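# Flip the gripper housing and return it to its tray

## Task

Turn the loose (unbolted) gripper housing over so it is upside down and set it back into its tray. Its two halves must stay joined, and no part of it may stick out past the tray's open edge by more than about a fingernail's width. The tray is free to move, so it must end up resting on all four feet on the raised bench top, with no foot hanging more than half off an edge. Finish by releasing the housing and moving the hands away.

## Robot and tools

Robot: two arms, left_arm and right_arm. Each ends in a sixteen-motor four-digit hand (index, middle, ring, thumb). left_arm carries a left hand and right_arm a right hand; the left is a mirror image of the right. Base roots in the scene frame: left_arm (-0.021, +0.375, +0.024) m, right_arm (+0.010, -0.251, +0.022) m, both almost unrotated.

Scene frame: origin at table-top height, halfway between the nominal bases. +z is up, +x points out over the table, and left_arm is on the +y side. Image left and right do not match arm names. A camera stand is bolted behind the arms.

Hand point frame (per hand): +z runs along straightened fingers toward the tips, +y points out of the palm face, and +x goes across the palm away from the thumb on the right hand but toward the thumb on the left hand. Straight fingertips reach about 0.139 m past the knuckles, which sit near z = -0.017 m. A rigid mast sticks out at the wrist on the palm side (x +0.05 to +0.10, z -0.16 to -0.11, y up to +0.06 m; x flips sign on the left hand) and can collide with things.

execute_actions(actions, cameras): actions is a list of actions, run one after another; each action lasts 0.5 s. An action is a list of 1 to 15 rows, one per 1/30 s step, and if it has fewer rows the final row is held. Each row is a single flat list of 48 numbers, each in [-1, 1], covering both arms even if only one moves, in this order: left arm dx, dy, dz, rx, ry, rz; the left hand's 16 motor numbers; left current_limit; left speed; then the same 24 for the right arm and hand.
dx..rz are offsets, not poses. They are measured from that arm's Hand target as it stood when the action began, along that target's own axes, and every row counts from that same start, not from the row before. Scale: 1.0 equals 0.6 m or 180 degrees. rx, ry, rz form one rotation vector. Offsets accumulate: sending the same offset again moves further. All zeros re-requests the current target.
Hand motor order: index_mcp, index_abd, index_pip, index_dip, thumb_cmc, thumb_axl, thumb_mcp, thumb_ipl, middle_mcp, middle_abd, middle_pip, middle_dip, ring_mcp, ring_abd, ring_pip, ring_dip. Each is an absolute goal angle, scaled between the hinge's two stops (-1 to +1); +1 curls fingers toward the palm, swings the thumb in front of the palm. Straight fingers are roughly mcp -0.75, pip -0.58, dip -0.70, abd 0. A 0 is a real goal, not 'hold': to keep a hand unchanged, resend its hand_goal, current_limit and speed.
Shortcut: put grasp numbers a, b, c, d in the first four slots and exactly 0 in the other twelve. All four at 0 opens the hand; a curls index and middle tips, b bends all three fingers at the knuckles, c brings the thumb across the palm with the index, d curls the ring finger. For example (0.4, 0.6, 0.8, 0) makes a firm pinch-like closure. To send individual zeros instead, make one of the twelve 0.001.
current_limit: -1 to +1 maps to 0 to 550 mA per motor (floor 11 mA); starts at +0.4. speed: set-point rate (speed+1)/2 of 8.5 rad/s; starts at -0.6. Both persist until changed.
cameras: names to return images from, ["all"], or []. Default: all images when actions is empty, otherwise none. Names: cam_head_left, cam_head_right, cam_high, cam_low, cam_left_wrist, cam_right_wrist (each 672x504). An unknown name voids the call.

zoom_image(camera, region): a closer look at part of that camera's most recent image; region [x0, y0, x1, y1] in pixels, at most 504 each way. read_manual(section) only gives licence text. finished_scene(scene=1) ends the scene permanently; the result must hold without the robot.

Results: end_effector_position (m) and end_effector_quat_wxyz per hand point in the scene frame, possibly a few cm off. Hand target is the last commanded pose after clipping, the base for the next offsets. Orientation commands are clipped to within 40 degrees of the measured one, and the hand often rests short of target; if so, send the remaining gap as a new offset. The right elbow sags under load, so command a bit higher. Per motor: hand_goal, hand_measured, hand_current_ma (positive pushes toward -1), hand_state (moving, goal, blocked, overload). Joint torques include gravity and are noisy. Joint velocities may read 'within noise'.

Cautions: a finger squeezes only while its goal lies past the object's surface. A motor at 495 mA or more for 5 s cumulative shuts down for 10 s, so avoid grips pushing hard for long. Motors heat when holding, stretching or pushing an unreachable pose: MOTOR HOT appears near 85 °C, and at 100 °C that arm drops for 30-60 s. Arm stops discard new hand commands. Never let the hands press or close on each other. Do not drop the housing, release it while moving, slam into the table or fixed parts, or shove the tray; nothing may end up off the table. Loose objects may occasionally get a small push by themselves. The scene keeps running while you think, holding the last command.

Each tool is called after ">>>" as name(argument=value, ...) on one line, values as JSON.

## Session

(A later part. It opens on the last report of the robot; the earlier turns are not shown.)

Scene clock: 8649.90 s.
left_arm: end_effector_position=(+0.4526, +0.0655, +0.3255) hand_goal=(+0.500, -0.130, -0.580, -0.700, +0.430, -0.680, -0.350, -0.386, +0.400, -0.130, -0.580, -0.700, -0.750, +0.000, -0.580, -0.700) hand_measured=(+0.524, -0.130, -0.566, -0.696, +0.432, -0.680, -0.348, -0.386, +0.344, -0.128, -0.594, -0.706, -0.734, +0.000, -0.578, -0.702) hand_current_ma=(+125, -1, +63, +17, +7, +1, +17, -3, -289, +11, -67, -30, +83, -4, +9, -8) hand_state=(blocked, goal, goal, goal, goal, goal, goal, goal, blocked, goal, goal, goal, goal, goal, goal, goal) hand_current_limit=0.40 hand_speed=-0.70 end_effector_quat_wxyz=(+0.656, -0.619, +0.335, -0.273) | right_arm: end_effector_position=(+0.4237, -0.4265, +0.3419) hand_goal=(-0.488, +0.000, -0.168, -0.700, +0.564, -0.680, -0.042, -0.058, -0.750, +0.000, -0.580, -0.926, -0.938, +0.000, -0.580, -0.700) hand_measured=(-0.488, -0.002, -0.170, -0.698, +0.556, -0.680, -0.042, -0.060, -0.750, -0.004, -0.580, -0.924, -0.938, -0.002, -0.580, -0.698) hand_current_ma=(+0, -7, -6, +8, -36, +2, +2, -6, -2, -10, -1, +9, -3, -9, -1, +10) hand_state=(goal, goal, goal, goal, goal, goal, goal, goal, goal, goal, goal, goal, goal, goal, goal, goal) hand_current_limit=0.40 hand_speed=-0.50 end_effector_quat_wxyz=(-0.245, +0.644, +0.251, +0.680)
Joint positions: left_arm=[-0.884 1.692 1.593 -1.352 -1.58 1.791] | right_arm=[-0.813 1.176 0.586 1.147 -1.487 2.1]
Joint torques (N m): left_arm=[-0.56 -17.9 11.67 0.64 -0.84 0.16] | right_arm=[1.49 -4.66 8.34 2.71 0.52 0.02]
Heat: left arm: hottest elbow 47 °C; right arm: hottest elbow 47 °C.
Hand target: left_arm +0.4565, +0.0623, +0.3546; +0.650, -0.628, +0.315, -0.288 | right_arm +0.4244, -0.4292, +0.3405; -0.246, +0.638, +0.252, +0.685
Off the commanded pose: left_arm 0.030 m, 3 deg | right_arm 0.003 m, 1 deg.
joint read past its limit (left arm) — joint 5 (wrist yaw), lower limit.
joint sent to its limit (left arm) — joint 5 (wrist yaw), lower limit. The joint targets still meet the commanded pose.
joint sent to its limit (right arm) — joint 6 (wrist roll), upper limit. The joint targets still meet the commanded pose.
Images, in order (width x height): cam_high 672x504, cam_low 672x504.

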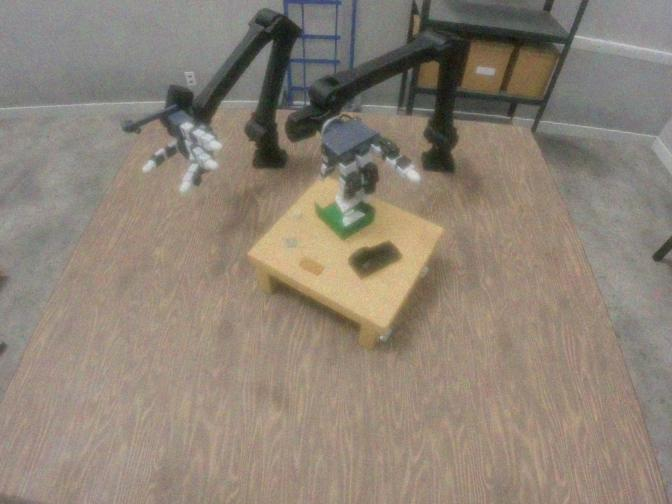

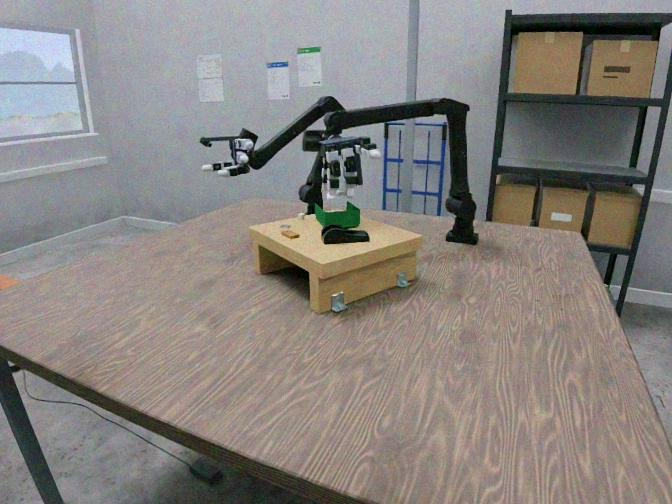

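>>> execute_actions(actions=[[[0,0,0,0,0,0,0.5,-0.13,-0.58,-0.7,0.43,-0.68,-0.35,-0.386,0.43,-0.13,-0.58,-0.7,-0.75,0.001,-0.58,-0.7,0.4,-0.7,0,0,0,0,0,0,0,0,0.75,0,0,0,0,0,0,0,0,0,0,0,0,0,0.4,-0.5]],[[0,0,0,0,0,0,0.5,-0.13,-0.58,-0.7,0.43,-0.68,-0.35,-0.386,0.2,-0.13,-0.58,-0.7,-0.75,0.001,-0.58,-0.7,0.4,-0.7,0,0,0,0,0,0,0,0,0.75,0,0,0,0,0,0,0,0,0,0,0,0,0,0.4,-0.5]],[[0,0,0,0,0,0,0.5,-0.13,-0.58,-0.7,0.43,-0.68,-0.35,-0.386,-0.4,-0.13,-0.58,-0.7,-0.75,0.001,-0.58,-0.7,0.4,-0.7,0,0,0,0,0,0,0,0,0.75,0,0,0,0,0,0,0,0,0,0,0,0,0,0.4,-0.5]]], cameras=["cam_high", "cam_low"])

>>> zoom_image(camera="cam_high", region=[325, 180, 375, 230])

>>> zoom_image(camera="cam_low", region=[320, 180, 360, 210])

Scene clock: 8664.50 s.
left_arm: end_effector_position=(+0.4528, +0.0653, +0.3255) hand_goal=(+0.500, -0.130, -0.580, -0.700, +0.430, -0.680, -0.350, -0.386, -0.400, -0.130, -0.580, -0.700, -0.750, +0.000, -0.580, -0.700) hand_measured=(+0.504, -0.134, -0.576, -0.698, +0.432, -0.680, -0.348, -0.386, -0.378, -0.126, -0.580, -0.702, -0.734, +0.000, -0.578, -0.702) hand_current_ma=(+20, -13, +14, +11, +7, +1, +17, -3, +109, +12, -2, -10, +83, -4, +9, -8) hand_state=(goal, goal, goal, goal, goal, goal, goal, goal, blocked, goal, goal, goal, goal, goal, goal, goal) hand_current_limit=0.40 hand_speed=-0.70 end_effector_quat_wxyz=(+0.655, -0.620, +0.334, -0.274) | right_arm: end_effector_position=(+0.4237, -0.4265, +0.3419) hand_goal=(-0.488, +0.000, -0.168, -0.700, +0.564, -0.680, -0.042, -0.058, -0.750, +0.000, -0.580, -0.926, -0.938, +0.000, -0.580, -0.700) hand_measured=(-0.488, -0.002, -0.170, -0.698, +0.556, -0.680, -0.042, -0.060, -0.750, -0.004, -0.580, -0.924, -0.938, -0.002, -0.580, -0.698) hand_current_ma=(+0, -7, -6, +8, -36, +2, +2, -6, -2, -10, -1, +9, -3, -9, -1, +10) hand_state=(goal, goal, goal, goal, goal, goal, goal, goal, goal, goal, goal, goal, goal, goal, goal, goal) hand_current_limit=0.40 hand_speed=-0.50 end_effector_quat_wxyz=(-0.245, +0.644, +0.251, +0.680)
Joint positions: left_arm=[-0.884 1.692 1.593 -1.352 -1.58 1.788] | right_arm=[-0.813 1.176 0.586 1.147 -1.487 2.1]
Joint torques (N m): left_arm=[-0.5 -17.61 11.78 0.62 -0.9 0.14] | right_arm=[0.62 -5.48 8.21 2.54 0.46 0.01]
Heat: left arm: hottest elbow 47 °C; right arm: hottest elbow 47 °C.
Hand target: left_arm +0.4565, +0.0623, +0.3546; +0.650, -0.628, +0.315, -0.288 | right_arm +0.4244, -0.4292, +0.3405; -0.246, +0.638, +0.252, +0.685
Off the commanded pose: left_arm 0.030 m, 3 deg | right_arm 0.003 m, 1 deg.
joint read past its limit (left arm) — joint 5 (wrist yaw), lower limit.
joint sent to its limit (left arm) — joint 5 (wrist yaw), lower limit. The joint targets still meet the commanded pose.
joint sent to its limit (right arm) — joint 6 (wrist roll), upper limit. The joint targets still meet the commanded pose.
Images, in order (width x height): cam_high 672x504, cam_low 672x504.

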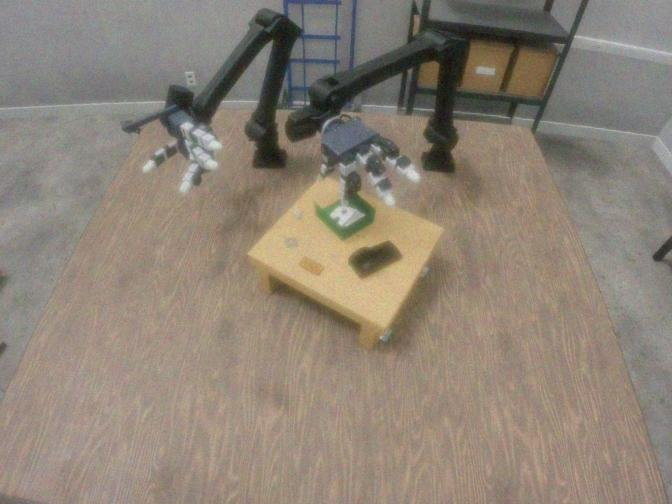

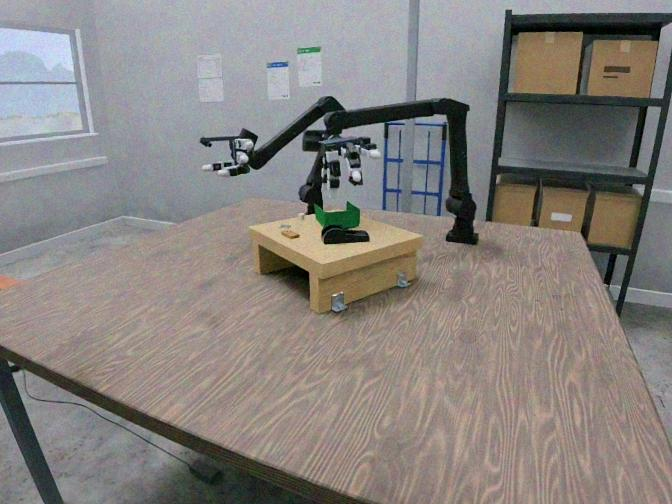

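Scaled by 10.080 from the camera's 672x504 image, which has a finer 960x720 frame.

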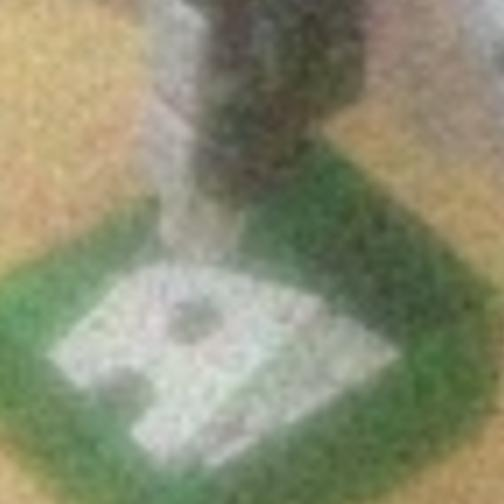

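Scaled by 12.600 from the camera's 672x504 image, which has a finer 960x720 frame.

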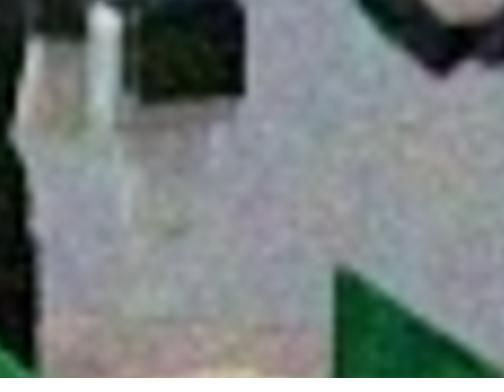

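>>> zoom_image(camera="cam_high", region=[328, 198, 368, 230])

>>> execute_actions(actions=[[[0,-0.04,0,0,0,0,0.1,-0.13,-0.58,-0.7,0.43,-0.68,-0.35,-0.386,-0.75,0.001,-0.58,-0.7,-0.75,0.001,-0.58,-0.7,0.4,-0.7,0,0,0,0,0,0,0,0,0.75,0,0,0,0,0,0,0,0,0,0,0,0,0,0.4,-0.5]],[[0,-0.06,0,0,0,0,-0.3,-0.13,-0.58,-0.7,0.43,-0.68,-0.35,-0.386,-0.75,0.001,-0.58,-0.7,-0.75,0.001,-0.58,-0.7,0.4,-0.7,0,0,0,0,0,0,0,0,0.75,0,0,0,0,0,0,0,0,0,0,0,0,0,0.4,-0.5]],[[0,-0.06,0,0,0,0,-0.75,0.001,-0.58,-0.7,0.43,-0.68,-0.35,-0.386,-0.75,0.001,-0.58,-0.7,-0.75,0.001,-0.58,-0.7,0.4,-0.7,0,0,0,0,0,0,0,0,0.75,0,0,0,0,0,0,0,0,0,0,0,0,0,0.4,-0.5]]], cameras=["cam_high"])

>>> zoom_image(camera="cam_high", region=[318, 188, 378, 240])

Scaled by 12.600 from the camera's 672x504 image, which has a finer 960x720 frame.

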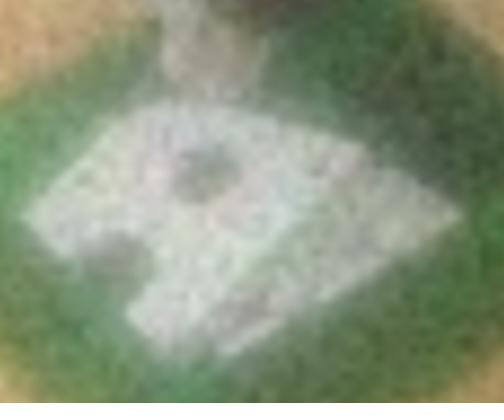

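Scene clock: 8675.43 s.
left_arm: end_effector_position=(+0.4565, +0.0605, +0.4319) hand_goal=(-0.750, +0.000, -0.580, -0.700, +0.430, -0.680, -0.350, -0.386, -0.750, +0.000, -0.580, -0.700, -0.750, +0.000, -0.580, -0.700) hand_measured=(-0.728, -0.004, -0.576, -0.698, +0.432, -0.680, -0.348, -0.386, -0.728, -0.004, -0.580, -0.702, -0.734, +0.000, -0.578, -0.702) hand_current_ma=(+107, -17, +14, +11, +7, +1, +17, -3, +109, -16, +1, -10, +83, -4, +9, -8) hand_state=(blocked, goal, goal, goal, goal, goal, goal, goal, blocked, goal, goal, goal, goal, goal, goal, goal) hand_current_limit=0.40 hand_speed=-0.70 end_effector_quat_wxyz=(+0.652, -0.624, +0.327, -0.281) | right_arm: end_effector_position=(+0.4237, -0.4265, +0.3419) hand_goal=(-0.488, +0.000, -0.168, -0.700, +0.564, -0.680, -0.042, -0.058, -0.750, +0.000, -0.580, -0.926, -0.938, +0.000, -0.580, -0.700) hand_measured=(-0.488, -0.002, -0.170, -0.698, +0.556, -0.680, -0.042, -0.060, -0.750, -0.004, -0.580, -0.924, -0.938, -0.002, -0.580, -0.698) hand_current_ma=(+0, -7, -6, +8, -36, +2, +2, -6, -2, -10, -1, +9, -3, -9, -1, +10) hand_state=(goal, goal, goal, goal, goal, goal, goal, goal, goal, goal, goal, goal, goal, goal, goal, goal) hand_current_limit=0.40 hand_speed=-0.50 end_effector_quat_wxyz=(-0.245, +0.644, +0.251, +0.680)
Joint positions: left_arm=[-0.884 1.672 1.837 -1.404 -1.578 1.978] | right_arm=[-0.813 1.176 0.586 1.147 -1.487 2.1]
Joint torques (N m): left_arm=[-0.73 -16.15 11.89 0.54 -0.94 0.13] | right_arm=[0.67 -4.89 8.25 2.65 0.48 0.01]
Heat: left arm: hottest elbow 48 °C; right arm: hottest elbow 47 °C.
Hand target: left_arm +0.4585, +0.0581, +0.4506; +0.650, -0.628, +0.315, -0.288 | right_arm +0.4244, -0.4292, +0.3405; -0.246, +0.638, +0.252, +0.685
Off the commanded pose: left_arm 0.019 m, 2 deg | right_arm 0.003 m, 1 deg.
joint read past its limit (left arm) — joint 5 (wrist yaw), lower limit.
joint sent to its limit (left arm) — joint 5 (wrist yaw), lower limit. The joint targets still meet the commanded pose.
joint sent to its limit (right arm) — joint 6 (wrist roll), upper limit. The joint targets still meet the commanded pose.
Images, in order (width x height): cam_high 672x504.

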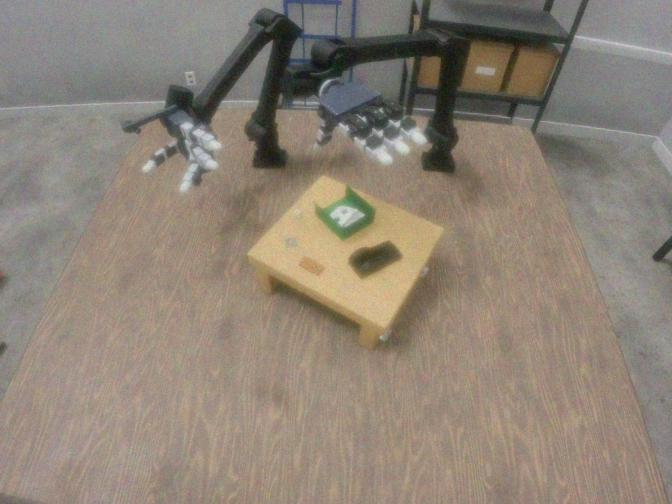

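Scaled by 8.400 from the camera's 672x504 image, which has a finer 960x720 frame.

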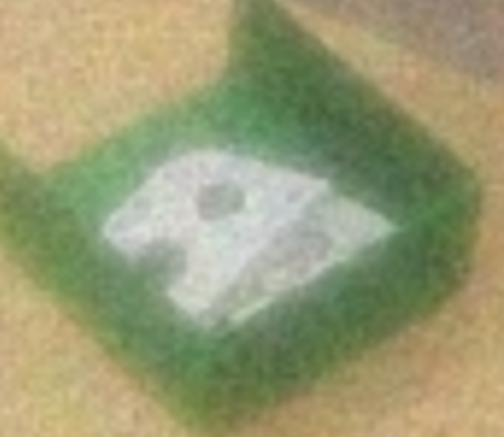

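>>> execute_actions(actions=[[[-0.088,-0.02,0.088,0,-0.0444,0,-0.9,0.001,-0.9,-0.9,0.001,-0.68,-0.35,-0.386,-0.95,0.001,-0.9,-0.9,-0.95,0.001,-0.9,-0.9,0.4,-0.6,0,0,0,0,0,0,0,0,0.75,0,0,0,0,0,0,0,0,0,0,0,0,0,0.4,-0.5]],[[-0.078,-0.02,0.096,0,-0.0444,0,-0.9,0.001,-0.9,-0.9,0.001,-0.68,-0.35,-0.386,-0.95,0.001,-0.9,-0.9,-0.95,0.001,-0.9,-0.9,0.4,-0.6,0,0,0,0,0,0,0,0,0.75,0,0,0,0,0,0,0,0,0,0,0,0,0,0.4,-0.5]],[[0,0.1257,-0.1097,-0.1667,0,0,-0.9,0.001,-0.9,-0.9,0.001,-0.68,-0.35,-0.386,-0.95,0.001,-0.9,-0.9,-0.95,0.001,-0.9,-0.9,0.4,-0.6,0,0,0,0,0,0,0,0,0.75,0,0,0,0,0,0,0,0,0,0,0,0,0,0.4,-0.5]]], cameras=["cam_head_right", "cam_left_wrist", "cam_high"])

>>> zoom_image(camera="cam_head_right", region=[266, 236, 322, 292])

Scene clock: 8701.80 s.
left_arm: end_effector_position=(+0.4207, +0.1607, +0.3937) hand_goal=(-0.900, +0.000, -0.900, -0.900, +0.000, -0.680, -0.350, -0.386, -0.950, +0.000, -0.900, -0.900, -0.950, +0.000, -0.900, -0.900) hand_measured=(-0.890, -0.002, -0.896, -0.898, +0.008, -0.680, -0.348, -0.386, -0.940, -0.002, -0.896, -0.898, -0.940, +0.000, -0.896, -0.898) hand_current_ma=(+46, -10, +17, +11, +37, +1, +11, -3, +50, -10, +15, +12, +53, -4, +14, +12) hand_state=(goal, goal, goal, goal, goal, goal, goal, goal, goal, goal, goal, goal, goal, goal, goal, goal) hand_current_limit=0.40 hand_speed=-0.60 end_effector_quat_wxyz=(-0.478, +0.798, -0.318, +0.184) | right_arm: end_effector_position=(+0.4237, -0.4265, +0.3419) hand_goal=(-0.488, +0.000, -0.168, -0.700, +0.564, -0.680, -0.042, -0.058, -0.750, +0.000, -0.580, -0.926, -0.938, +0.000, -0.580, -0.700) hand_measured=(-0.488, -0.002, -0.170, -0.698, +0.556, -0.680, -0.042, -0.060, -0.750, -0.004, -0.580, -0.924, -0.938, -0.002, -0.580, -0.698) hand_current_ma=(+0, -7, -6, +8, -36, +2, +2, -6, -2, -10, -1, +9, -3, -9, -1, +10) hand_state=(goal, goal, goal, goal, goal, goal, goal, goal, goal, goal, goal, goal, goal, goal, goal, goal) hand_current_limit=0.40 hand_speed=-0.50 end_effector_quat_wxyz=(-0.245, +0.644, +0.251, +0.680)
Joint positions: left_arm=[-0.67 1.512 1.745 -1.674 -1.07 1.73] | right_arm=[-0.813 1.176 0.586 1.147 -1.487 2.1]
Joint torques (N m): left_arm=[-0.32 -11.58 11.82 0.35 -0.67 -0.16] | right_arm=[0.97 -4.37 8.34 2.63 0.46 -0.01]
Heat: left arm: hottest elbow 49 °C; right arm: hottest elbow 47 °C.
Hand target: left_arm +0.4318, +0.1545, +0.4039; -0.493, +0.818, -0.265, +0.134 | right_arm +0.4244, -0.4292, +0.3405; -0.246, +0.638, +0.252, +0.685
Off the commanded pose: left_arm 0.016 m, 9 deg | right_arm 0.003 m, 1 deg.
joint sent to its limit (left arm) — joint 4 (wrist pitch), lower limit. The joint targets are off in orientation, not in position.
joint sent to its limit (right arm) — joint 6 (wrist roll), upper limit. The joint targets still meet the commanded pose.
camera_calibration:
cam_left_wrist: T_world_to_cam=[[-0.377376, 0.726748, 0.573956, -0.218548], [0.0589993, -0.599655, 0.798081, -0.29227], [0.924179, 0.33504, 0.183418, -0.392717], [0, 0, 0, 1]] pos_world=[0.29771, 0.115143, 0.430723]
Images, in order (width x height): cam_head_right 672x504, cam_high 672x504, cam_left_wrist 672x504.

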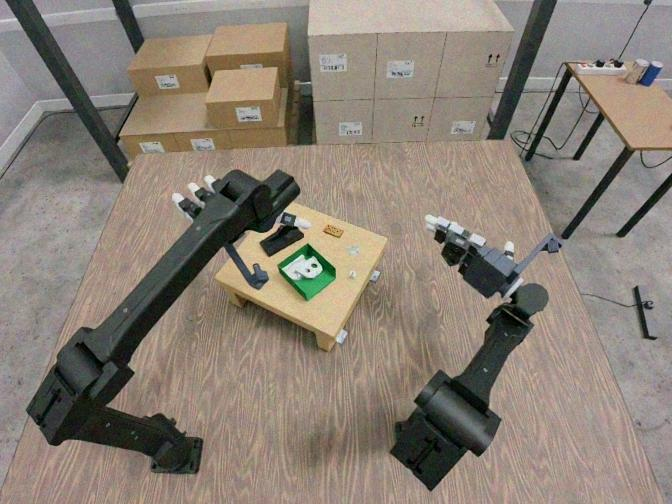

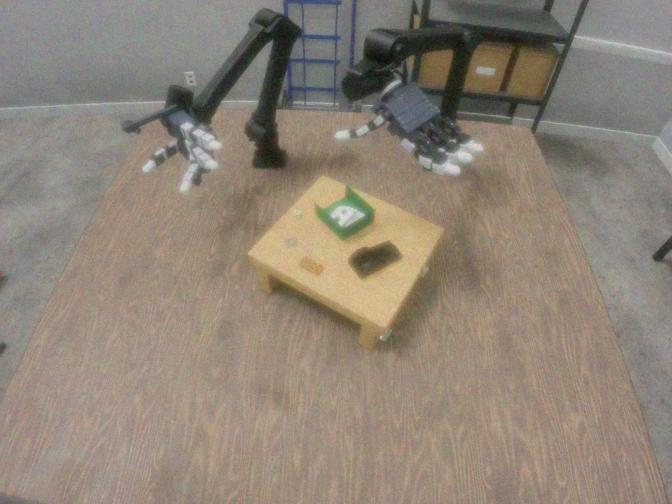

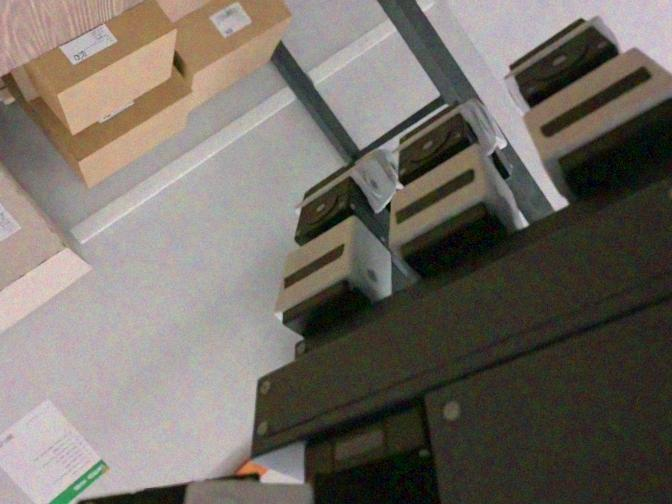

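Scaled by 9.000 from the camera's 672x504 image, which has a finer 960x720 frame.

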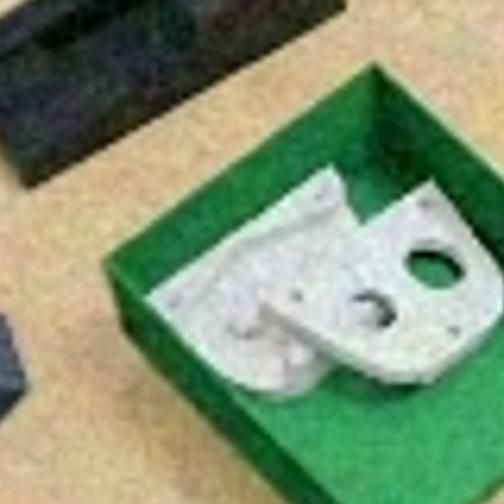

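>>> execute_actions(actions=[[[0,-0.1637,0.0321,0.1667,0,0,-0.75,0.001,-0.58,-0.7,0.43,-0.68,-0.35,-0.386,-0.75,0.001,-0.58,-0.7,-0.75,0.001,-0.58,-0.7,0.4,-0.6,0,0,0,0,0,0,0,0,0.75,0,0,0,0,0,0,0,0,0,0,0,0,0,0.4,-0.5]]], cameras=["cam_head_right", "cam_head_left"])

>>> zoom_image(camera="cam_head_left", region=[264, 236, 320, 292])

>>> zoom_image(camera="cam_head_right", region=[276, 246, 316, 286])

Scene clock: 8769.20 s.
left_arm: end_effector_position=(+0.4640, +0.2058, +0.4679) hand_goal=(-0.750, +0.000, -0.580, -0.700, +0.430, -0.680, -0.350, -0.386, -0.750, +0.000, -0.580, -0.700, -0.750, +0.000, -0.580, -0.700) hand_measured=(-0.742, -0.002, -0.580, -0.702, +0.430, -0.680, -0.348, -0.386, -0.742, -0.002, -0.580, -0.702, -0.742, +0.000, -0.580, -0.702) hand_current_ma=(+36, -10, -1, -9, -3, +1, +11, -3, +39, -10, -1, -10, +41, -4, -1, -10) hand_state=(goal, goal, goal, goal, goal, goal, goal, goal, goal, goal, goal, goal, goal, goal, goal, goal) hand_current_limit=0.40 hand_speed=-0.60 end_effector_quat_wxyz=(+0.672, -0.661, +0.255, -0.216) | right_arm: end_effector_position=(+0.4237, -0.4265, +0.3419) hand_goal=(-0.488, +0.000, -0.168, -0.700, +0.564, -0.680, -0.042, -0.058, -0.750, +0.000, -0.580, -0.926, -0.938, +0.000, -0.580, -0.700) hand_measured=(-0.488, -0.002, -0.170, -0.698, +0.556, -0.680, -0.042, -0.060, -0.750, -0.004, -0.580, -0.924, -0.938, -0.002, -0.580, -0.698) hand_current_ma=(+0, -7, -6, +8, -36, +2, +2, -6, -2, -10, -1, +9, -3, -9, -1, +10) hand_state=(goal, goal, goal, goal, goal, goal, goal, goal, goal, goal, goal, goal, goal, goal, goal, goal) hand_current_limit=0.40 hand_speed=-0.50 end_effector_quat_wxyz=(-0.245, +0.644, +0.251, +0.680)
Joint positions: left_arm=[-0.671 1.557 1.807 -1.676 -1.566 1.773] | right_arm=[-0.813 1.176 0.586 1.147 -1.487 2.1]
Joint torques (N m): left_arm=[-0.03 -12.63 11.38 0.5 -1.5 0.16] | right_arm=[1.03 -5.3 8.27 2.67 0.47 0]
Heat: left arm: hottest elbow 49 °C; right arm: hottest elbow 47 °C.
Hand target: left_arm +0.4705, +0.2054, +0.4809; +0.688, -0.662, +0.221, -0.198 | right_arm +0.4244, -0.4292, +0.3405; -0.246, +0.638, +0.252, +0.685
Off the commanded pose: left_arm 0.015 m, 5 deg | right_arm 0.003 m, 1 deg.
joint sent to its limit (left arm) — joint 5 (wrist yaw), lower limit. The joint targets are off in orientation, not in position.
joint sent to its limit (right arm) — joint 6 (wrist roll), upper limit. The joint targets still meet the commanded pose.
Images, in order (width x height): cam_head_left 672x504, cam_head_right 672x504.

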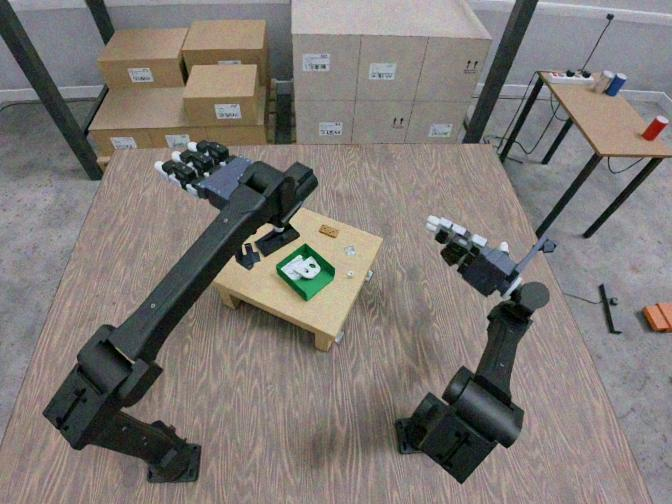

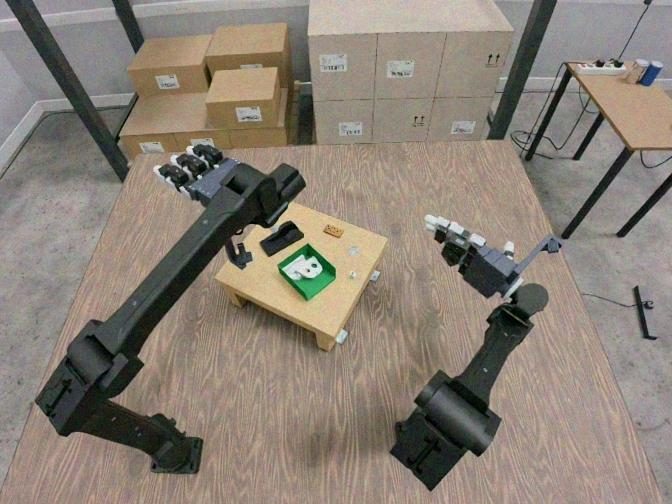

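Scaled by 9.000 from the camera's 672x504 image, which has a finer 960x720 frame.

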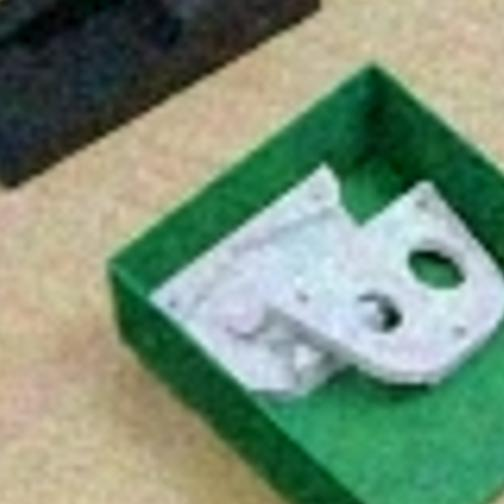

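Scaled by 12.600 from the camera's 672x504 image, which has a finer 960x720 frame.

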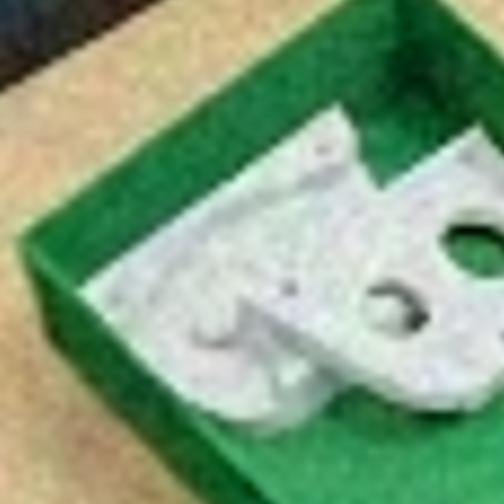

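>>> execute_actions(actions=[[[0.0185,0.05,-0.058,0,0.025,0,-0.75,0.001,-0.58,-0.7,0.43,-0.68,-0.35,-0.386,-0.75,0.001,-0.58,-0.7,-0.75,0.001,-0.58,-0.7,0.4,-0.6,0,0,0,0,0,0,0,0,0.75,0,0,0,0,0,0,0,0,0,0,0,0,0,0.4,-0.5]],[[0.023,0.06,-0.0565,0,0.025,0,-0.3,-0.13,-0.58,-0.7,0.43,-0.68,-0.35,-0.386,-0.75,0.001,-0.58,-0.7,-0.75,0.001,-0.58,-0.7,0.4,-0.6,0,0,0,0,0,0,0,0,0.75,0,0,0,0,0,0,0,0,0,0,0,0,0,0.4,-0.5]],[[0.0273,0.07,-0.0545,0,0.025,0,0.5,-0.13,-0.58,-0.7,0.43,-0.68,-0.35,-0.386,-0.75,0.001,-0.58,-0.7,-0.75,0.001,-0.58,-0.7,0.4,-0.6,0,0,0,0,0,0,0,0,0.75,0,0,0,0,0,0,0,0,0,0,0,0,0,0.4,-0.5]],[[0.0315,0.07,-0.052,0,0.025,0,0.5,-0.13,-0.58,-0.7,0.43,-0.68,-0.35,-0.386,-0.75,0.001,-0.58,-0.7,-0.75,0.001,-0.58,-0.7,0.4,-0.7,0,0,0,0,0,0,0,0,0.75,0,0,0,0,0,0,0,0,0,0,0,0,0,0.4,-0.5]]], cameras=["cam_high", "cam_low"])

>>> zoom_image(camera="cam_high", region=[325, 175, 381, 235])

>>> zoom_image(camera="cam_low", region=[310, 160, 370, 220])

Scene clock: 8810.47 s.
left_arm: end_effector_position=(+0.4197, +0.0767, +0.3304) hand_goal=(+0.500, -0.130, -0.580, -0.700, +0.430, -0.680, -0.350, -0.386, -0.750, +0.000, -0.580, -0.700, -0.750, +0.000, -0.580, -0.700) hand_measured=(+0.500, -0.128, -0.580, -0.702, +0.430, -0.680, -0.348, -0.386, -0.740, -0.002, -0.580, -0.702, -0.740, +0.000, -0.580, -0.702) hand_current_ma=(-3, +12, +2, -9, -3, +1, +11, -3, +44, -10, +0, -10, +45, -4, +0, -10) hand_state=(goal, goal, goal, goal, goal, goal, goal, goal, goal, goal, goal, goal, goal, goal, goal, goal) hand_current_limit=0.40 hand_speed=-0.70 end_effector_quat_wxyz=(+0.644, -0.621, +0.338, -0.294) | right_arm: end_effector_position=(+0.4237, -0.4265, +0.3419) hand_goal=(-0.488, +0.000, -0.168, -0.700, +0.564, -0.680, -0.042, -0.058, -0.750, +0.000, -0.580, -0.926, -0.938, +0.000, -0.580, -0.700) hand_measured=(-0.488, -0.002, -0.170, -0.698, +0.556, -0.680, -0.042, -0.060, -0.750, -0.004, -0.580, -0.924, -0.938, -0.002, -0.580, -0.698) hand_current_ma=(+0, -7, -6, +8, -36, +2, +2, -6, -2, -10, -1, +9, -3, -9, -1, +10) hand_state=(goal, goal, goal, goal, goal, goal, goal, goal, goal, goal, goal, goal, goal, goal, goal, goal) hand_current_limit=0.40 hand_speed=-0.50 end_effector_quat_wxyz=(-0.245, +0.644, +0.251, +0.680)
Joint positions: left_arm=[-0.92 1.614 1.511 -1.466 -1.572 1.644] | right_arm=[-0.813 1.176 0.586 1.147 -1.487 2.1]
Joint torques (N m): left_arm=[-0.5 -13.33 8.23 1.17 -1.21 -0.11] | right_arm=[0.79 -4.89 8.34 2.78 0.48 -0.01]
Heat: left arm: hottest elbow 49 °C; right arm: hottest elbow 47 °C.
Hand target: left_arm +0.4251, +0.0721, +0.3258; +0.645, -0.623, +0.326, -0.299 | right_arm +0.4244, -0.4292, +0.3405; -0.246, +0.638, +0.252, +0.685
Off the commanded pose: left_arm 0.008 m, 2 deg | right_arm 0.003 m, 1 deg.
joint sent to its limit (left arm) — joint 5 (wrist yaw), lower limit. The joint targets still meet the commanded pose.
joint sent to its limit (right arm) — joint 6 (wrist roll), upper limit. The joint targets still meet the commanded pose.
Images, in order (width x height): cam_high 672x504, cam_low 672x504.

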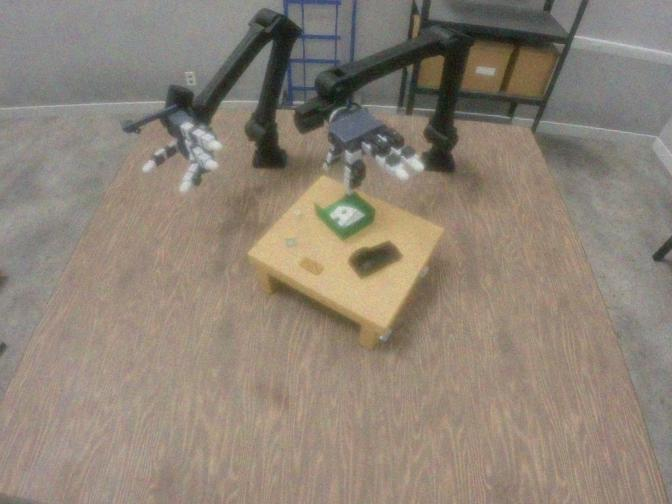

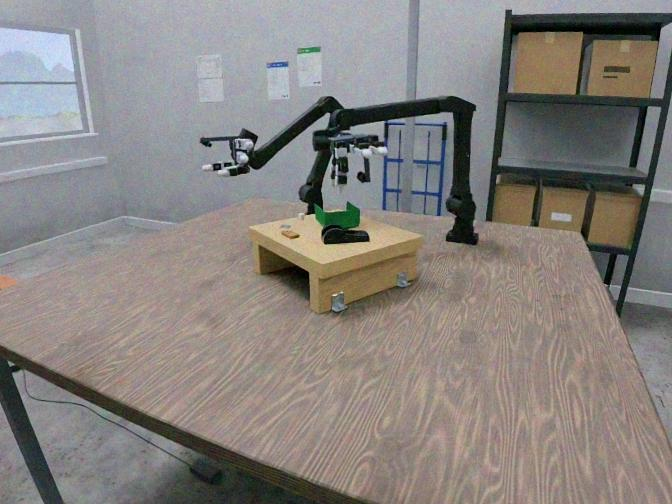

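Scaled by 8.400 from the camera's 672x504 image, which has a finer 960x720 frame.

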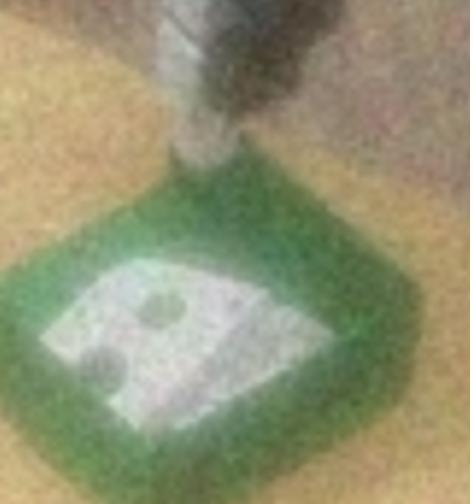

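Scaled by 8.400 from the camera's 672x504 image, which has a finer 960x720 frame.

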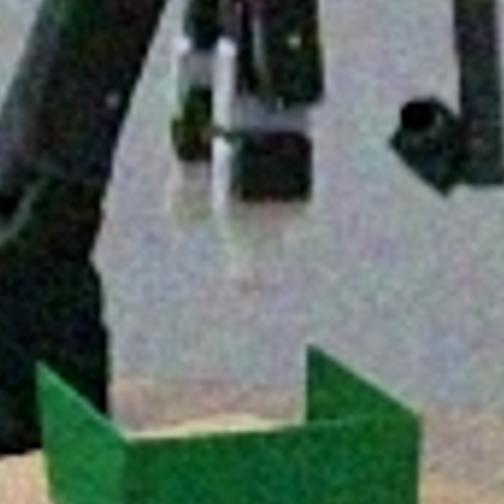

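>>> execute_actions(actions=[[[0.018,0.04,-0.002,0,0,0,0.5,-0.13,-0.58,-0.7,0.43,-0.68,-0.35,-0.386,-0.75,0.001,-0.58,-0.7,-0.75,0.001,-0.58,-0.7,0.4,-0.7,0,0,0,0,0,0,0,0,0.75,0,0,0,0,0,0,0,0,0,0,0,0,0,0.4,-0.5]]], cameras=["cam_high", "cam_low"])

>>> zoom_image(camera="cam_high", region=[325, 175, 381, 235])

>>> zoom_image(camera="cam_low", region=[310, 170, 370, 230])

Scene clock: 8823.30 s.
left_arm: end_effector_position=(+0.4254, +0.0691, +0.3092) hand_goal=(+0.500, -0.130, -0.580, -0.700, +0.430, -0.680, -0.350, -0.386, -0.750, +0.000, -0.580, -0.700, -0.750, +0.000, -0.580, -0.700) hand_measured=(+0.500, -0.128, -0.580, -0.702, +0.430, -0.680, -0.348, -0.386, -0.740, -0.002, -0.580, -0.702, -0.740, +0.000, -0.580, -0.702) hand_current_ma=(-3, +12, +2, -9, -3, +1, +11, -3, +44, -10, +0, -10, +45, -4, +0, -10) hand_state=(goal, goal, goal, goal, goal, goal, goal, goal, goal, goal, goal, goal, goal, goal, goal, goal) hand_current_limit=0.40 hand_speed=-0.70 end_effector_quat_wxyz=(+0.642, -0.622, +0.335, -0.297) | right_arm: end_effector_position=(+0.4237, -0.4265, +0.3419) hand_goal=(-0.488, +0.000, -0.168, -0.700, +0.564, -0.680, -0.042, -0.058, -0.750, +0.000, -0.580, -0.926, -0.938, +0.000, -0.580, -0.700) hand_measured=(-0.488, -0.002, -0.170, -0.698, +0.556, -0.680, -0.042, -0.060, -0.750, -0.004, -0.580, -0.924, -0.938, -0.002, -0.580, -0.698) hand_current_ma=(+0, -7, -6, +8, -36, +2, +2, -6, -2, -10, -1, +9, -3, -9, -1, +10) hand_state=(goal, goal, goal, goal, goal, goal, goal, goal, goal, goal, goal, goal, goal, goal, goal, goal) hand_current_limit=0.40 hand_speed=-0.50 end_effector_quat_wxyz=(-0.245, +0.644, +0.251, +0.680)
Joint positions: left_arm=[-0.92 1.644 1.492 -1.42 -1.572 1.632] | right_arm=[-0.813 1.176 0.586 1.147 -1.487 2.1]
Joint torques (N m): left_arm=[-0.67 -13.63 7.84 1.13 -1.2 -0.04] | right_arm=[0.5 -4.66 8.31 2.69 0.46 0.06]
Heat: left arm: hottest elbow 48 °C; right arm: hottest elbow 47 °C.
Hand target: left_arm +0.4302, +0.0639, +0.3012; +0.645, -0.623, +0.326, -0.299 | right_arm +0.4244, -0.4292, +0.3405; -0.246, +0.638, +0.252, +0.685
Off the commanded pose: left_arm 0.011 m, 1 deg | right_arm 0.003 m, 1 deg.
joint sent to its limit (right arm) — joint 6 (wrist roll), upper limit. The joint targets still meet the commanded pose.
Images, in order (width x height): cam_high 672x504, cam_low 672x504.

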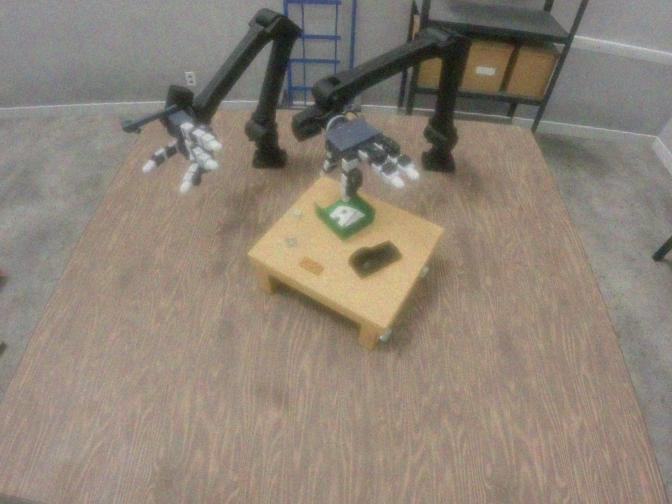

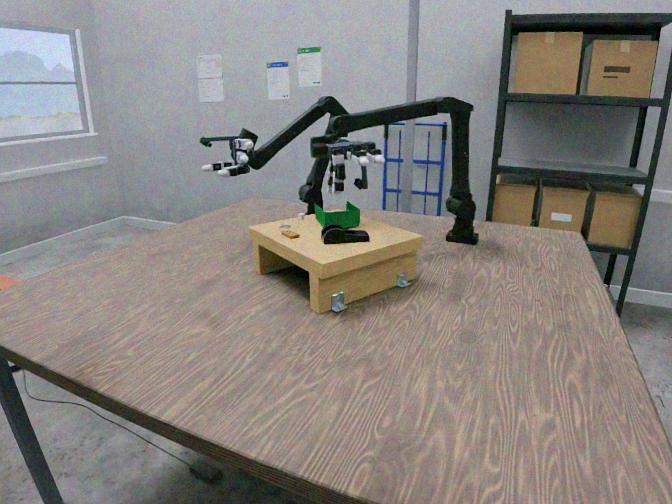

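Scaled by 8.400 from the camera's 672x504 image, which has a finer 960x720 frame.

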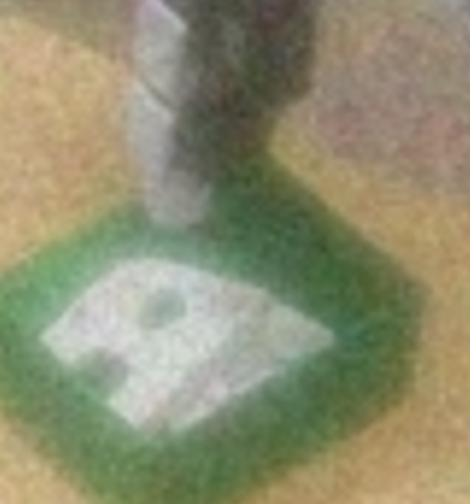

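Scaled by 8.400 from the camera's 672x504 image, which has a finer 960x720 frame.

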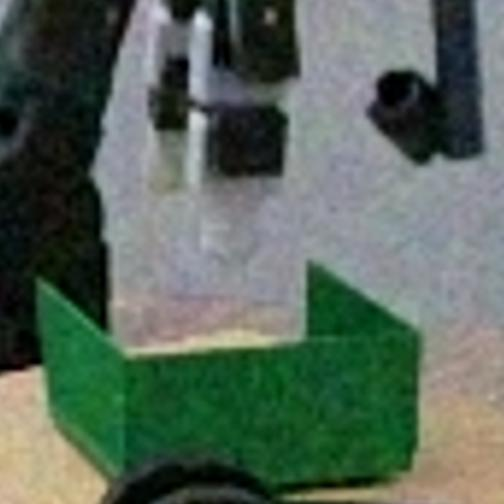

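>>> execute_actions(actions=[[[0.005,0.045,-0.003,0,0,0,0.5,-0.13,-0.58,-0.7,0.43,-0.68,-0.35,-0.386,-0.75,0.001,-0.58,-0.7,-0.75,0.001,-0.58,-0.7,0.4,-0.7,0,0,0,0,0,0,0,0,0.75,0,0,0,0,0,0,0,0,0,0,0,0,0,0.4,-0.5]]], cameras=["cam_high", "cam_low"])

>>> zoom_image(camera="cam_high", region=[325, 185, 375, 235])

>>> zoom_image(camera="cam_low", region=[310, 170, 370, 230])

Scene clock: 8831.83 s.
left_arm: end_effector_position=(+0.4265, +0.0676, +0.2825) hand_goal=(+0.500, -0.130, -0.580, -0.700, +0.430, -0.680, -0.350, -0.386, -0.750, +0.000, -0.580, -0.700, -0.750, +0.000, -0.580, -0.700) hand_measured=(+0.500, -0.128, -0.580, -0.702, +0.430, -0.680, -0.348, -0.386, -0.740, -0.002, -0.580, -0.702, -0.740, +0.000, -0.580, -0.702) hand_current_ma=(-3, +12, +2, -9, -3, +1, +11, -3, +44, -10, +0, -10, +45, -4, +0, -10) hand_state=(goal, goal, goal, goal, goal, goal, goal, goal, goal, goal, goal, goal, goal, goal, goal, goal) hand_current_limit=0.40 hand_speed=-0.70 end_effector_quat_wxyz=(+0.643, -0.622, +0.336, -0.296) | right_arm: end_effector_position=(+0.4237, -0.4265, +0.3419) hand_goal=(-0.488, +0.000, -0.168, -0.700, +0.564, -0.680, -0.042, -0.058, -0.750, +0.000, -0.580, -0.926, -0.938, +0.000, -0.580, -0.700) hand_measured=(-0.488, -0.002, -0.170, -0.698, +0.556, -0.680, -0.042, -0.060, -0.750, -0.004, -0.580, -0.924, -0.938, -0.002, -0.580, -0.698) hand_current_ma=(+0, -7, -6, +8, -36, +2, +2, -6, -2, -10, -1, +9, -3, -9, -1, +10) hand_state=(goal, goal, goal, goal, goal, goal, goal, goal, goal, goal, goal, goal, goal, goal, goal, goal) hand_current_limit=0.40 hand_speed=-0.50 end_effector_quat_wxyz=(-0.245, +0.644, +0.251, +0.680)
Joint positions: left_arm=[-0.92 1.665 1.448 -1.372 -1.572 1.615] | right_arm=[-0.813 1.176 0.586 1.147 -1.487 2.1]
Joint torques (N m): left_arm=[-1.03 -14.15 7.83 1.05 -1.2 -0.07] | right_arm=[1.03 -4.48 8.31 2.63 0.46 0]
Heat: left arm: hottest elbow 47 °C; right arm: hottest elbow 47 °C.
Hand target: left_arm +0.4300, +0.0617, +0.2742; +0.645, -0.623, +0.326, -0.299 | right_arm +0.4244, -0.4292, +0.3405; -0.246, +0.638, +0.252, +0.685
Off the commanded pose: left_arm 0.011 m, 1 deg | right_arm 0.003 m, 1 deg.
joint sent to its limit (right arm) — joint 6 (wrist roll), upper limit. The joint targets still meet the commanded pose.
Images, in order (width x height): cam_high 672x504, cam_low 672x504.

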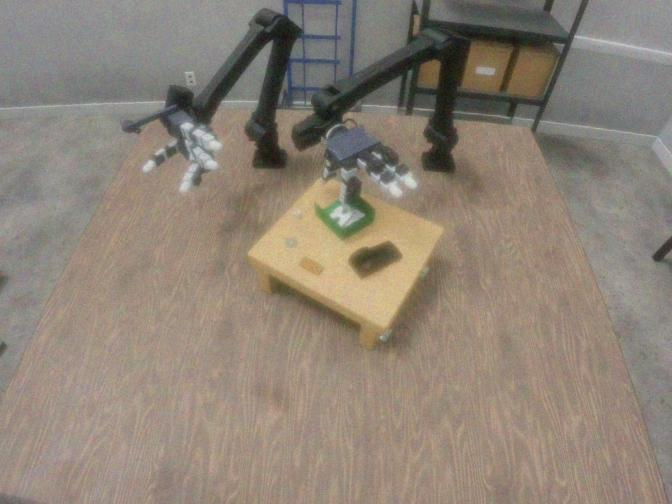

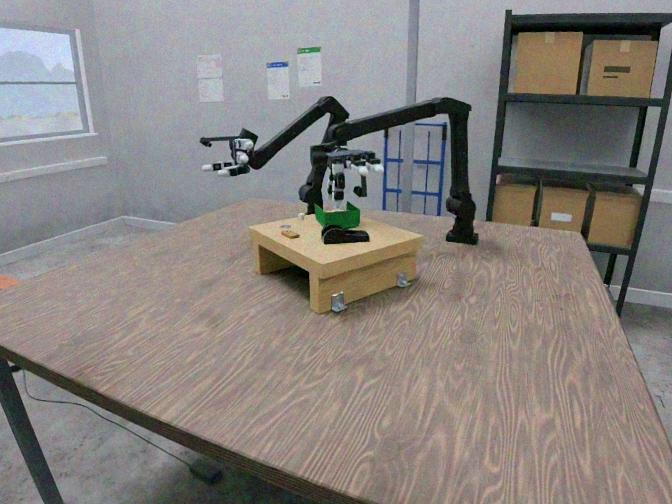

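Scaled by 10.080 from the camera's 672x504 image, which has a finer 960x720 frame.

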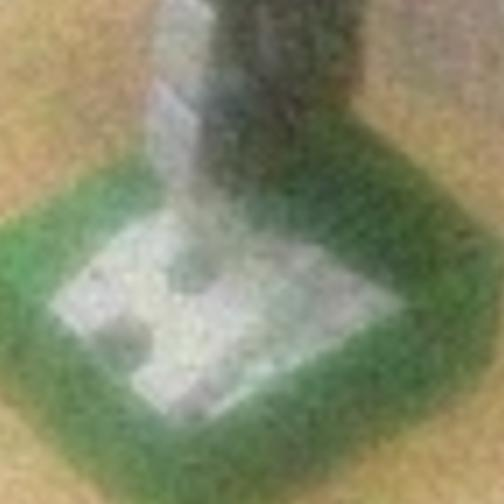

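Scaled by 8.400 from the camera's 672x504 image, which has a finer 960x720 frame.

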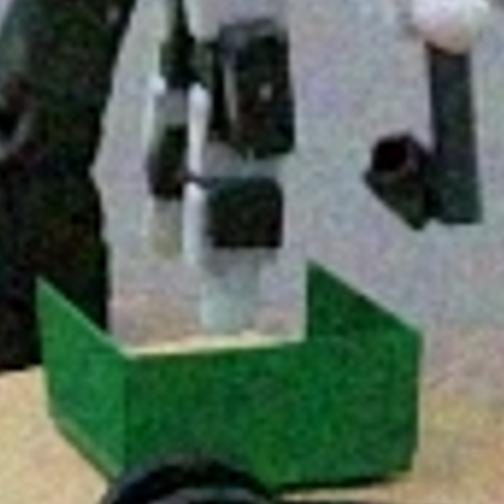

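>>> execute_actions(actions=[[[0.006,0.02,-0.001,0,0,0,0.5,-0.13,-0.58,-0.7,0.43,-0.68,-0.35,-0.386,-0.75,0.001,-0.58,-0.7,-0.75,0.001,-0.58,-0.7,0.4,-0.7,0,0,0,0,0,0,0,0,0.75,0,0,0,0,0,0,0,0,0,0,0,0,0,0.4,-0.5]],[[0,0.015,0,0,0,0,0.5,-0.13,-0.58,-0.7,0.43,-0.68,-0.35,-0.386,-0.75,0.001,-0.58,-0.7,-0.75,0.001,-0.58,-0.7,0.4,-0.7,0,0,0,0,0,0,0,0,0.75,0,0,0,0,0,0,0,0,0,0,0,0,0,0.4,-0.5]]], cameras=["cam_high", "cam_low"])

>>> zoom_image(camera="cam_high", region=[325, 185, 375, 235])

>>> zoom_image(camera="cam_low", region=[310, 170, 370, 230])

Scene clock: 8842.30 s.
left_arm: end_effector_position=(+0.4284, +0.0650, +0.2658) hand_goal=(+0.500, -0.130, -0.580, -0.700, +0.430, -0.680, -0.350, -0.386, -0.750, +0.000, -0.580, -0.700, -0.750, +0.000, -0.580, -0.700) hand_measured=(+0.500, -0.128, -0.580, -0.702, +0.430, -0.680, -0.348, -0.386, -0.740, -0.002, -0.580, -0.702, -0.740, +0.000, -0.580, -0.702) hand_current_ma=(-2, +10, +2, -9, -3, +1, +11, -3, +44, -10, +0, -10, +45, -4, +0, -10) hand_state=(goal, goal, goal, goal, goal, goal, goal, goal, goal, goal, goal, goal, goal, goal, goal, goal) hand_current_limit=0.40 hand_speed=-0.70 end_effector_quat_wxyz=(+0.640, -0.624, +0.331, -0.301) | right_arm: end_effector_position=(+0.4237, -0.4265, +0.3419) hand_goal=(-0.488, +0.000, -0.168, -0.700, +0.564, -0.680, -0.042, -0.058, -0.750, +0.000, -0.580, -0.926, -0.938, +0.000, -0.580, -0.700) hand_measured=(-0.488, -0.002, -0.170, -0.698, +0.556, -0.680, -0.042, -0.060, -0.750, -0.004, -0.580, -0.924, -0.938, -0.002, -0.580, -0.698) hand_current_ma=(+0, -7, -6, +8, -36, +2, +2, -6, -2, -10, -1, +9, -3, -9, -1, +10) hand_state=(goal, goal, goal, goal, goal, goal, goal, goal, goal, goal, goal, goal, goal, goal, goal, goal) hand_current_limit=0.40 hand_speed=-0.50 end_effector_quat_wxyz=(-0.245, +0.644, +0.251, +0.680)
Joint positions: left_arm=[-0.92 1.679 1.42 -1.32 -1.572 1.612] | right_arm=[-0.813 1.176 0.586 1.147 -1.487 2.1]
Joint torques (N m): left_arm=[-1.2 -13.33 7.35 1.13 -1.19 -0.06] | right_arm=[1.26 -5.3 8.13 2.73 0.47 0.01]
Heat: left arm: hottest elbow 46 °C; right arm: hottest elbow 47 °C.
Hand target: left_arm +0.4313, +0.0593, +0.2529; +0.645, -0.623, +0.326, -0.299 | right_arm +0.4244, -0.4292, +0.3405; -0.246, +0.638, +0.252, +0.685
Off the commanded pose: left_arm 0.014 m, 1 deg | right_arm 0.003 m, 1 deg.
joint sent to its limit (right arm) — joint 6 (wrist roll), upper limit. The joint targets still meet the commanded pose.
Images, in order (width x height): cam_high 672x504, cam_low 672x504.

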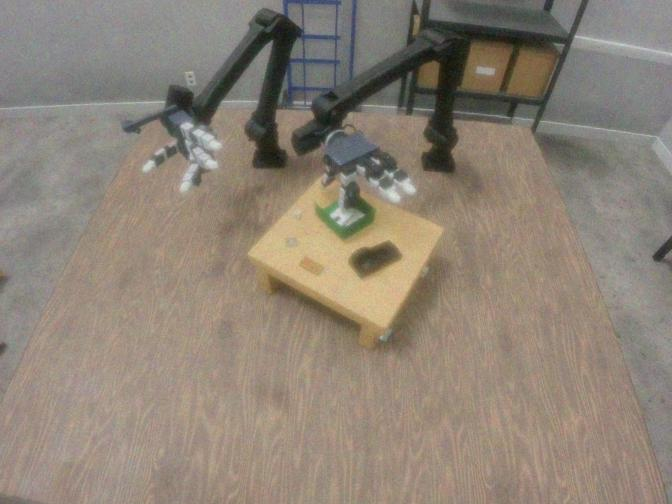

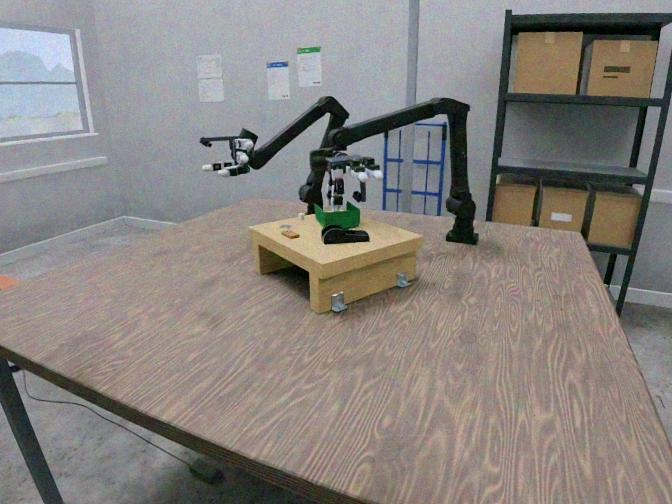

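Scaled by 10.080 from the camera's 672x504 image, which has a finer 960x720 frame.

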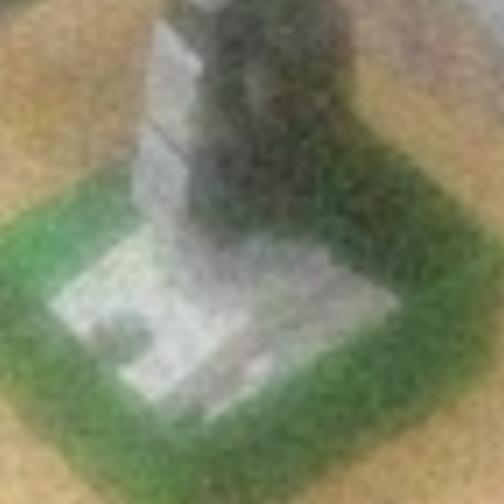

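Scaled by 8.400 from the camera's 672x504 image, which has a finer 960x720 frame.

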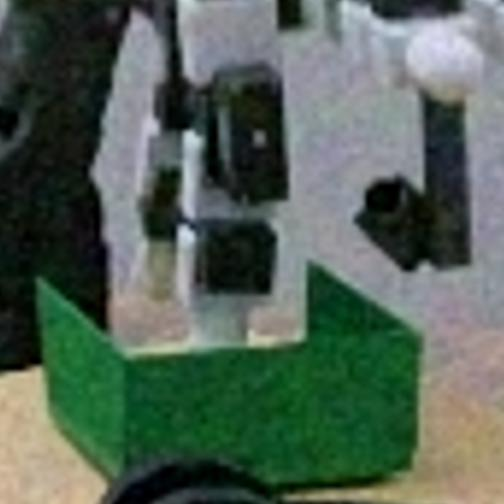

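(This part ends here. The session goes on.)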